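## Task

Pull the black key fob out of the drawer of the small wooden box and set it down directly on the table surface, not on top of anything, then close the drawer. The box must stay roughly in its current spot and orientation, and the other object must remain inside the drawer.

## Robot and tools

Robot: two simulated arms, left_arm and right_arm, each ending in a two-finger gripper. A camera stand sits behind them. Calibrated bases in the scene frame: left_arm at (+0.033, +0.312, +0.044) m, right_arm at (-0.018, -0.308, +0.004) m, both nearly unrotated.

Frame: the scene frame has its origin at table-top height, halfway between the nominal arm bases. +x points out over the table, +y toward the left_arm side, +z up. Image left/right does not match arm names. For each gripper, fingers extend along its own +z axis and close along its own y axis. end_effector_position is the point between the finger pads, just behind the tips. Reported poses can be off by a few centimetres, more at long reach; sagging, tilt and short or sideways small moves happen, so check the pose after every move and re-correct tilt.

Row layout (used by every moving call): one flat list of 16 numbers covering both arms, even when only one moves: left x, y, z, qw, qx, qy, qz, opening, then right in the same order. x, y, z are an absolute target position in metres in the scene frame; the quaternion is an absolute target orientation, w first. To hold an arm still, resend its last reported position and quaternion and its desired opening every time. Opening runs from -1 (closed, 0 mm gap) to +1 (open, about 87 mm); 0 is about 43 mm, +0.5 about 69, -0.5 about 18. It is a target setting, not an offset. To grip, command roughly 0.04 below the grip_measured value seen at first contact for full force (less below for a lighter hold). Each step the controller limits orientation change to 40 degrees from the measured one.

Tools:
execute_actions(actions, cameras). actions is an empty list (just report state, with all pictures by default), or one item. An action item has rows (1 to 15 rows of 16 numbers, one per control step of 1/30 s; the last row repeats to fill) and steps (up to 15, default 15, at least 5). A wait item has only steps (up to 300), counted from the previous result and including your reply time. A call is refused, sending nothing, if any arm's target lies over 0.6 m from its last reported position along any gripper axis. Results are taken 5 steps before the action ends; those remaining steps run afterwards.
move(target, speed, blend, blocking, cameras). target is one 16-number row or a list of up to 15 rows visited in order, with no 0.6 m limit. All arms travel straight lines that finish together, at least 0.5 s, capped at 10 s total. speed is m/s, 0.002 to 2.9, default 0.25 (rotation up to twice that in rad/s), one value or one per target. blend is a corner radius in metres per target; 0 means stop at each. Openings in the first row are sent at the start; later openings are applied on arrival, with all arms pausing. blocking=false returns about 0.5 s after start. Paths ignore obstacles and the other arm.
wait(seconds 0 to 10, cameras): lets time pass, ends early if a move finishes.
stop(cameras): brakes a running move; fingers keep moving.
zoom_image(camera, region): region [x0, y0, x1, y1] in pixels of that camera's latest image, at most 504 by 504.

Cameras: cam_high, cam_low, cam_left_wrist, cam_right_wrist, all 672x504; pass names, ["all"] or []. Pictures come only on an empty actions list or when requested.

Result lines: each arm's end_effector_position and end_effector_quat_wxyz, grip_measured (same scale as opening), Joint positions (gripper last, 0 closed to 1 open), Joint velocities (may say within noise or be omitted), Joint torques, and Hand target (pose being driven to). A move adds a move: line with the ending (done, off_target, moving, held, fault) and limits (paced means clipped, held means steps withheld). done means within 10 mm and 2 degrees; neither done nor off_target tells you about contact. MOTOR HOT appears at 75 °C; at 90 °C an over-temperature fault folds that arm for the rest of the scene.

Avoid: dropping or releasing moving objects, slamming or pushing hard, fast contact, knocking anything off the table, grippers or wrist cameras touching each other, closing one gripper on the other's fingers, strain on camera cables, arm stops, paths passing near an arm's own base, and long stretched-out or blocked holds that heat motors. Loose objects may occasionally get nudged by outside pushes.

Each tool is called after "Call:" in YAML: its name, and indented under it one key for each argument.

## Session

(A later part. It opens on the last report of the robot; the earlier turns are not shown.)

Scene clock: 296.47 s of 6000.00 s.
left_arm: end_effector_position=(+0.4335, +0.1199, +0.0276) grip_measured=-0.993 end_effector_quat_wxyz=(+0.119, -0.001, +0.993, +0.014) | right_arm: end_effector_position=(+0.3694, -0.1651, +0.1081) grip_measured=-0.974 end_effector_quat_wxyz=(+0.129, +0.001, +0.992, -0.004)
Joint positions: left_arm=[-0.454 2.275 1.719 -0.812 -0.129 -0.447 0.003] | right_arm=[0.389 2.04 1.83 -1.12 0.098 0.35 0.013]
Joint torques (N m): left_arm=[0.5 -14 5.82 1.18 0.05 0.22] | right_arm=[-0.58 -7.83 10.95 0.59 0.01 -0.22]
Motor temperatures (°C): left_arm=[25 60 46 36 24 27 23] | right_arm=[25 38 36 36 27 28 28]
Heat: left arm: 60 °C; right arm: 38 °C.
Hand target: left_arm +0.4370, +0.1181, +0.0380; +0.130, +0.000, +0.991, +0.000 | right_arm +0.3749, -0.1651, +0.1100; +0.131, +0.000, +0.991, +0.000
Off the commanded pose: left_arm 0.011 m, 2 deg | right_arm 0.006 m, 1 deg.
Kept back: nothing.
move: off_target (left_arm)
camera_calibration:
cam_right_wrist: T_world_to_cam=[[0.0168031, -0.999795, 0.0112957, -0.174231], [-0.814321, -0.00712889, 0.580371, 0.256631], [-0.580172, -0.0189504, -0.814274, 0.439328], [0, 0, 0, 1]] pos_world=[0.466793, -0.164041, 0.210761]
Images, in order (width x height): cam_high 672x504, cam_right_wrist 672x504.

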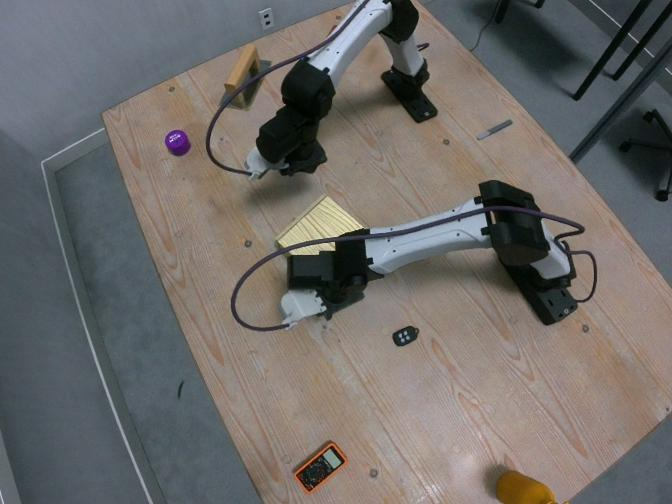

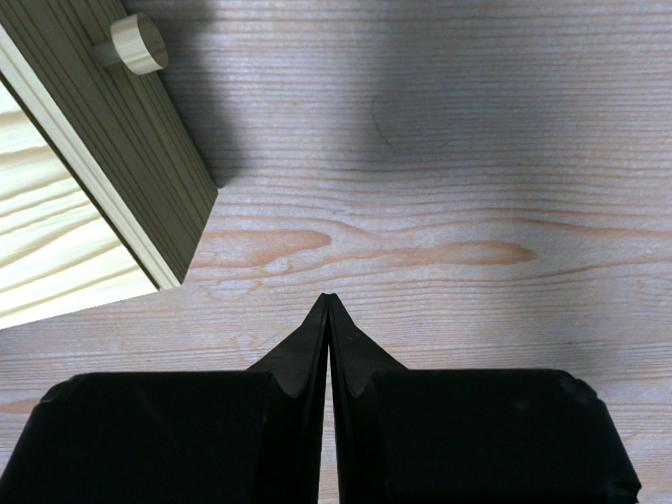

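Call:
move:
  target:
    - [0.437,0.118,0.035,0.1305,0,0.9914,0,-1,0.395,-0.165,0.11,0.1305,0,0.9914,0,-1]
    - [0.437,0.118,0.035,0.1305,0,0.9914,0,-1,0.395,-0.16,0.052,0.1305,0,0.9914,0,-1]
    - [0.437,0.100,0.035,0.1305,0,0.9914,0,-1,0.392,-0.105,0.052,0.1305,0,0.9914,0,-1]
  speed: [0.2,0.2,0.05]
  cameras: ["all"]

Scene clock: 299.87 s of 6000.00 s.
left_arm: end_effector_position=(+0.4311, +0.1174, +0.0295) grip_measured=-0.993 end_effector_quat_wxyz=(+0.117, -0.002, +0.993, +0.018) | right_arm: end_effector_position=(+0.3895, -0.1216, +0.0547) grip_measured=-0.974 end_effector_quat_wxyz=(+0.129, +0.000, +0.992, -0.013)
Joint positions: left_arm=[-0.465 2.275 1.727 -0.828 -0.138 -0.459 0.003] | right_arm=[0.472 2.214 1.889 -1.022 0.133 0.426 0.013]
Joint torques (N m): left_arm=[-1.78 -11.33 9.11 1.15 0.05 -0.01] | right_arm=[2.35 -8.13 10.71 0.66 -0.09 0.1]
Motor temperatures (°C): left_arm=[25 63 46 36 24 27 23] | right_arm=[25 38 36 35 27 28 28]
Heat: left arm: 63 °C; right arm: 38 °C.
Hand target: left_arm +0.4364, +0.1003, +0.0354; +0.130, +0.000, +0.991, +0.000 | right_arm +0.3915, -0.1053, +0.0523; +0.131, +0.000, +0.991, +0.000
Off the commanded pose: left_arm 0.019 m, 3 deg | right_arm 0.017 m, 2 deg.
Kept back: nothing.
move: off_target (left_arm, right_arm)
camera_calibration:
cam_left_wrist: T_world_to_cam=[[0.00768899, -0.998791, -0.0485522, 0.113429], [-0.817417, -0.0342453, 0.575027, 0.364207], [-0.575995, 0.035266, -0.816692, 0.4128], [0, 0, 0, 1]] pos_world=[0.534607, 0.111206, 0.13321]
cam_right_wrist: T_world_to_cam=[[0.0178215, -0.9994, 0.0296842, -0.13187], [-0.814006, 0.00273686, 0.58085, 0.305348], [-0.580583, -0.0345147, -0.813469, 0.406635], [0, 0, 0, 1]] pos_world=[0.486991, -0.118591, 0.157338]

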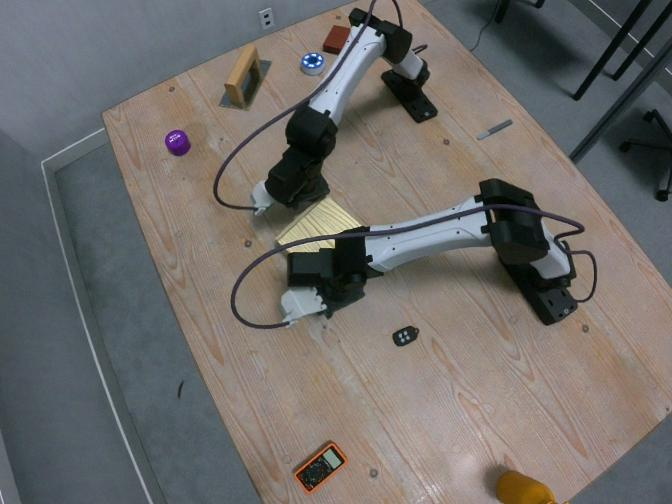

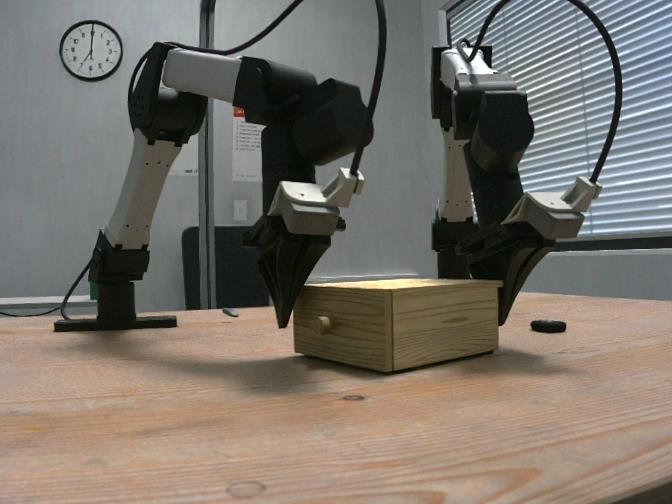

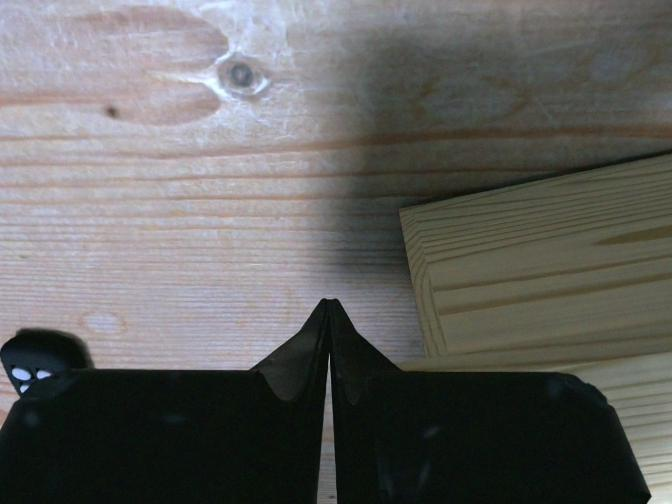

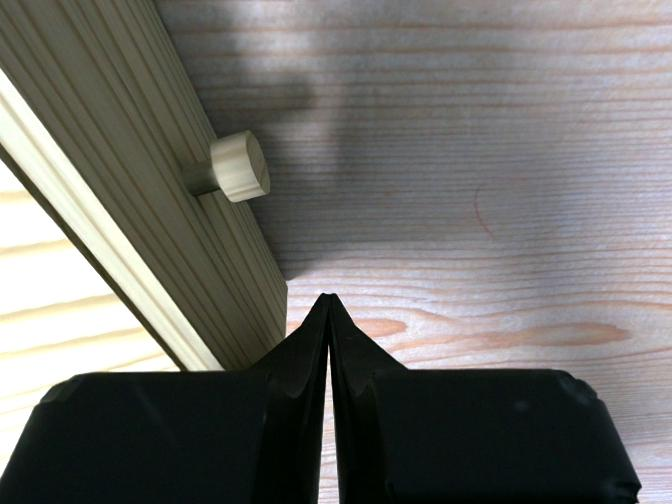

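Call:
move:
  target:
    - [0.447,0.075,0.04,0.1305,0,0.9914,0,-1,0.385,-0.08,0.050,0.1305,0,0.9914,0,-1]
  speed: 0.04
  cameras: ["all"]

Scene clock: 301.13 s of 6000.00 s.
left_arm: end_effector_position=(+0.4458, +0.1096, +0.0440) grip_measured=-0.993 end_effector_quat_wxyz=(+0.127, -0.004, +0.991, +0.042) | right_arm: end_effector_position=(+0.3784, -0.1172, +0.0560) grip_measured=-0.974 end_effector_quat_wxyz=(+0.120, -0.003, +0.992, -0.045)
Joint positions: left_arm=[-0.485 2.334 1.887 -0.937 -0.193 -0.478 0.003] | right_arm=[0.511 2.231 1.923 -1.089 0.19 0.458 0.013]
Joint torques (N m): left_arm=[-3.37 -10.32 9.21 1.35 0.46 -0.16] | right_arm=[3.81 -7.84 10.88 0.98 -0.53 0.34]
Motor temperatures (°C): left_arm=[26 64 46 36 24 27 23] | right_arm=[25 38 36 35 27 28 28]
Heat: left arm: 64 °C; right arm: 38 °C.
Hand target: left_arm +0.4453, +0.0762, +0.0413; +0.130, +0.001, +0.992, +0.000 | right_arm +0.3828, -0.0813, +0.0516; +0.129, -0.001, +0.992, +0.000
Off the commanded pose: left_arm 0.035 m, 5 deg | right_arm 0.038 m, 5 deg.
Kept back: nothing.
move: off_target (left_arm, right_arm)
camera_calibration:
cam_left_wrist: T_world_to_cam=[[0.0184306, -0.995311, -0.0949518, 0.10311], [-0.827674, -0.0684653, 0.557017, 0.376617], [-0.560906, 0.068323, -0.825055, 0.423412], [0, 0, 0, 1]] pos_world=[0.547311, 0.0994833, 0.149347]
cam_right_wrist: T_world_to_cam=[[0.0161276, -0.995486, 0.0935279, -0.129785], [-0.802646, 0.0428897, 0.594911, 0.295087], [-0.596237, -0.0846643, -0.798331, 0.400514], [0, 0, 0, 1]] pos_world=[0.477745, -0.107946, 0.156331]

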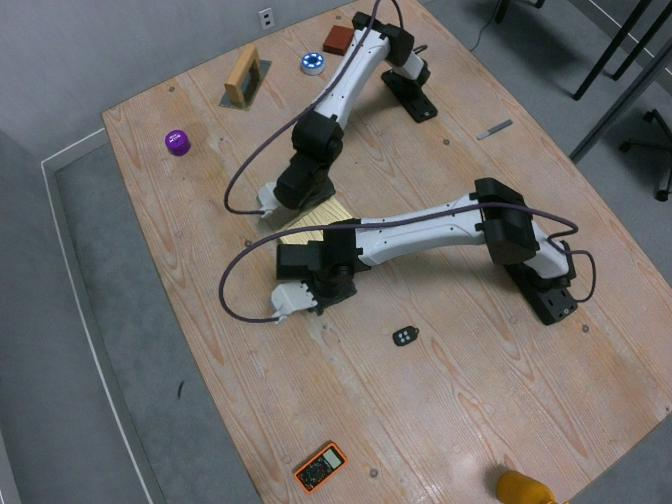

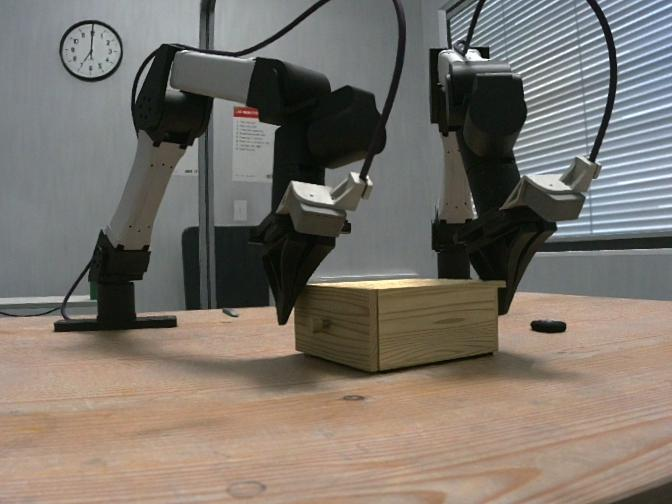

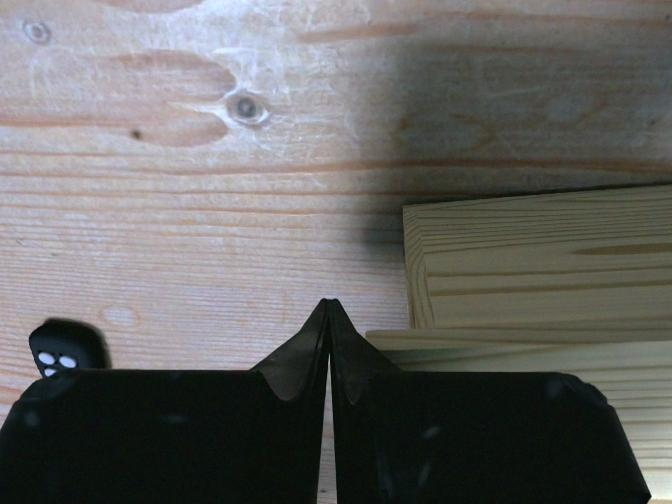

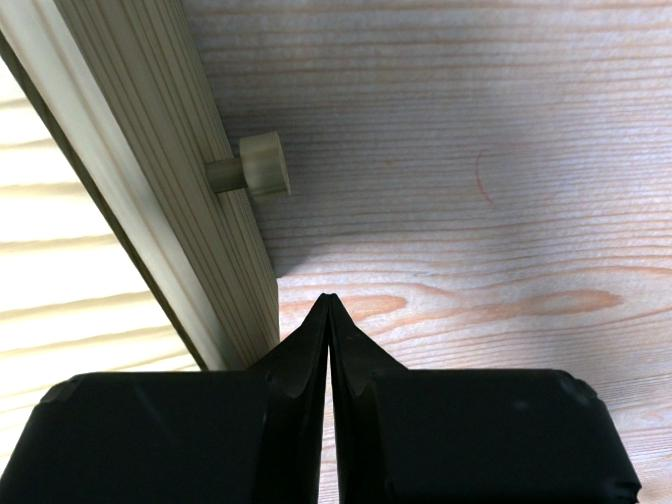

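Call:
move:
  target:
    - [0.452,0.058,0.04,0.1305,0,0.9914,0,-1,0.372,-0.063,0.050,0.1305,0,0.9914,0,-1]
  speed: 0.03
  cameras: ["cam_left_wrist","cam_right_wrist","cam_low"]

Scene clock: 302.40 s of 6000.00 s.
left_arm: end_effector_position=(+0.4539, +0.1017, +0.0507) grip_measured=-0.993 end_effector_quat_wxyz=(+0.132, -0.002, +0.990, +0.055) | right_arm: end_effector_position=(+0.3643, -0.1089, +0.0562) grip_measured=-0.974 end_effector_quat_wxyz=(+0.111, -0.007, +0.992, -0.062)
Joint positions: left_arm=[-0.502 2.383 1.998 -1.004 -0.225 -0.489 0.003] | right_arm=[0.552 2.231 1.923 -1.127 0.217 0.494 0.013]
Joint torques (N m): left_arm=[-4.03 -9.99 8.84 1.52 0.68 -0.34] | right_arm=[4.34 -8.43 9.88 1.22 -0.66 0.47]
Motor temperatures (°C): left_arm=[26 63 46 36 24 27 23] | right_arm=[25 38 36 35 27 28 28]
Heat: left arm: 63 °C; right arm: 38 °C.
Hand target: left_arm +0.4494, +0.0601, +0.0422; +0.129, +0.001, +0.992, +0.001 | right_arm +0.3689, -0.0651, +0.0528; +0.127, -0.002, +0.992, -0.001
Off the commanded pose: left_arm 0.045 m, 6 deg | right_arm 0.047 m, 7 deg.
Kept back: nothing.
move: off_target (left_arm, right_arm)
camera_calibration:
cam_left_wrist: T_world_to_cam=[[0.0184524, -0.992448, -0.121267, 0.0967837], [-0.833875, -0.0821951, 0.545799, 0.383919], [-0.551645, 0.0910502, -0.829094, 0.427716], [0, 0, 0, 1]] pos_world=[0.554302, 0.0886654, 0.156811]
cam_right_wrist: T_world_to_cam=[[0.0197825, -0.991701, 0.127033, -0.124081], [-0.792679, 0.061877, 0.606491, 0.281039], [-0.609318, -0.112695, -0.784877, 0.394], [0, 0, 0, 1]] pos_world=[0.4653, -0.0960395, 0.154556]
Images, in order (width x height): cam_low 672x504, cam_left_wrist 672x504, cam_right_wrist 672x504.

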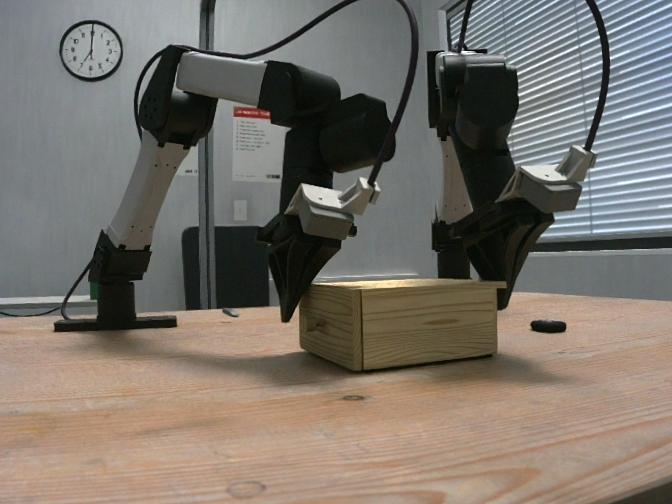

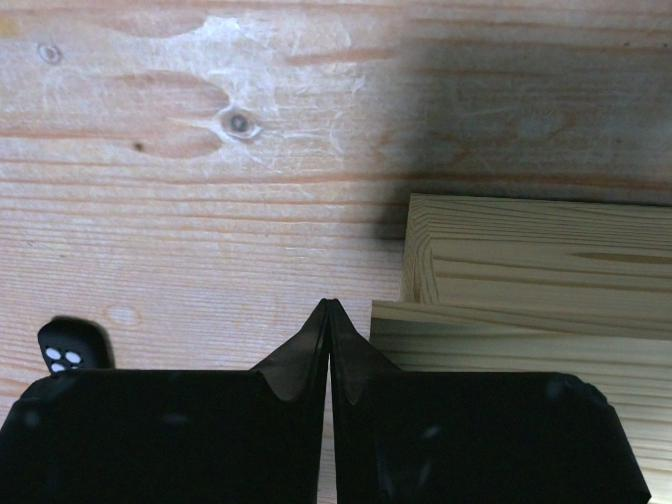

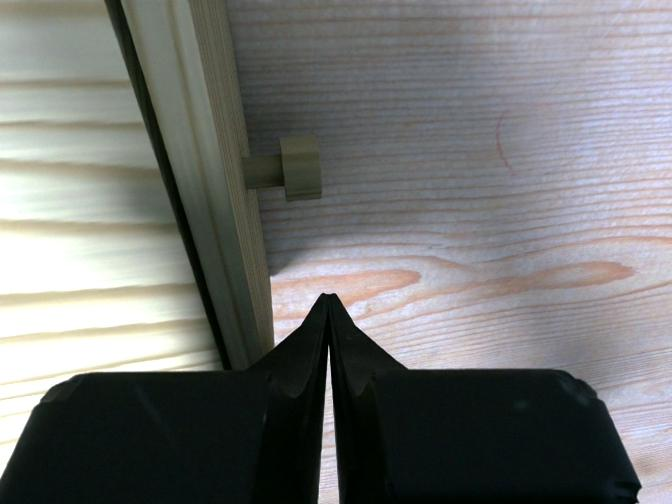

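Call:
move:
  target:
    - [0.445,0.14,0.06,0.1305,0,0.9914,0,-1,0.36,-0.15,0.06,0.1305,0,0.9914,0,-1]
    - [0.40,0.17,0.14,0.15,0,0.9887,0,-1,0.33,-0.25,0.13,0.1305,0,0.9914,0,-1]
    - [0.27,0.25,0.19,0.174,0,0.985,0,-1,0.30,-0.3,0.15,0.1305,0,0.9914,0,-1]
  speed: [0.08,0.25,0.25]
  blend: [0.01,0.03,0]
  cameras: ["cam_low","cam_high"]

Call:
zoom_image:
  camera: "cam_high"
  region: [220, 150, 440, 315]

Call:
zoom_image:
  camera: "cam_low"
  region: [260, 240, 540, 400]

Scene clock: 305.43 s of 6000.00 s.
left_arm: end_effector_position=(+0.2752, +0.2498, +0.1935) grip_measured=-0.993 end_effector_quat_wxyz=(+0.185, -0.004, +0.983, +0.004) | right_arm: end_effector_position=(+0.3044, -0.2999, +0.1416) grip_measured=-0.974 end_effector_quat_wxyz=(+0.120, +0.003, +0.993, -0.005)
Joint positions: left_arm=[-0.282 1.301 1.178 -1.091 -0.111 -0.273 0.003] | right_arm=[0.059 1.693 1.511 -1.148 0.017 0.034 0.013]
Joint torques (N m): left_arm=[0.5 -3.96 6.09 1.21 0.08 0.25] | right_arm=[-0.27 -9.28 6.94 0.55 -0.05 -0.28]
Motor temperatures (°C): left_arm=[26 64 46 36 24 27 23] | right_arm=[25 39 36 35 27 28 28]
Heat: left arm: 64 °C; right arm: 39 °C.
Hand target: left_arm +0.2701, +0.2500, +0.1901; +0.174, +0.000, +0.985, +0.000 | right_arm +0.3000, -0.3000, +0.1497; +0.130, +0.000, +0.991, +0.000
Off the commanded pose: left_arm 0.006 m, 1 deg | right_arm 0.009 m, 1 deg.
Kept back: nothing.
move: done
Images, in order (width x height): cam_high 672x504, cam_low 672x504.

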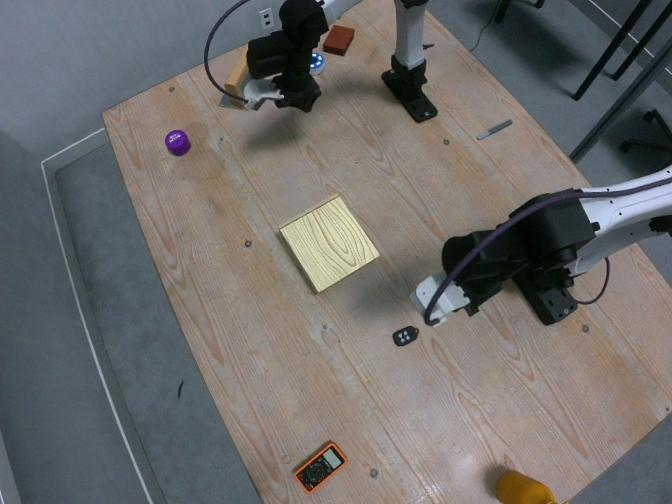

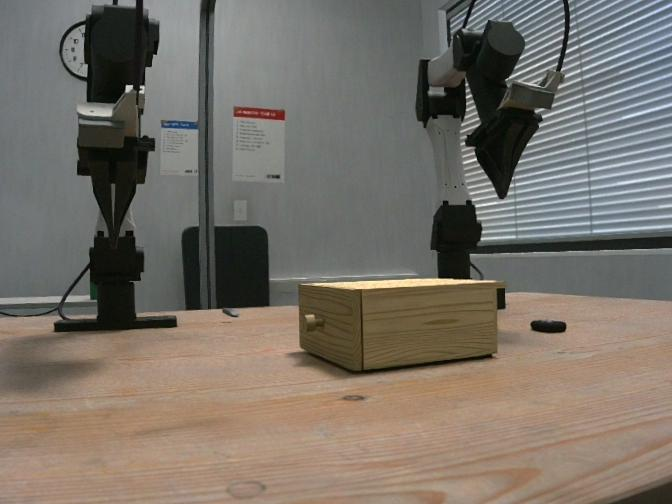

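Scaled by 2.291 from the camera's 672x504 image, which has a finer 960x720 frame.

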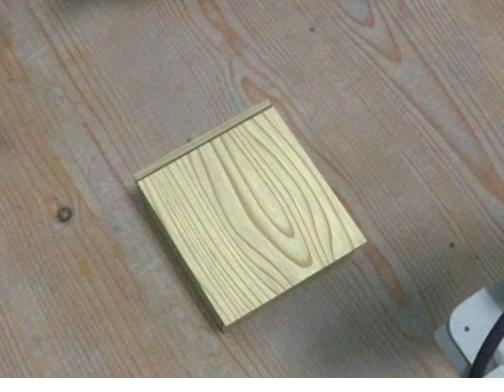

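Scaled by 1.800 from the camera's 672x504 image, which has a finer 960x720 frame.

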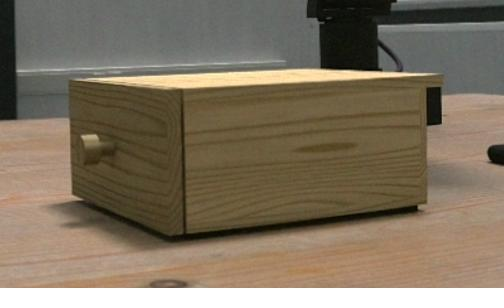

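Call:
finished_scene:
  scene: 1

The scene is finished: the task was done.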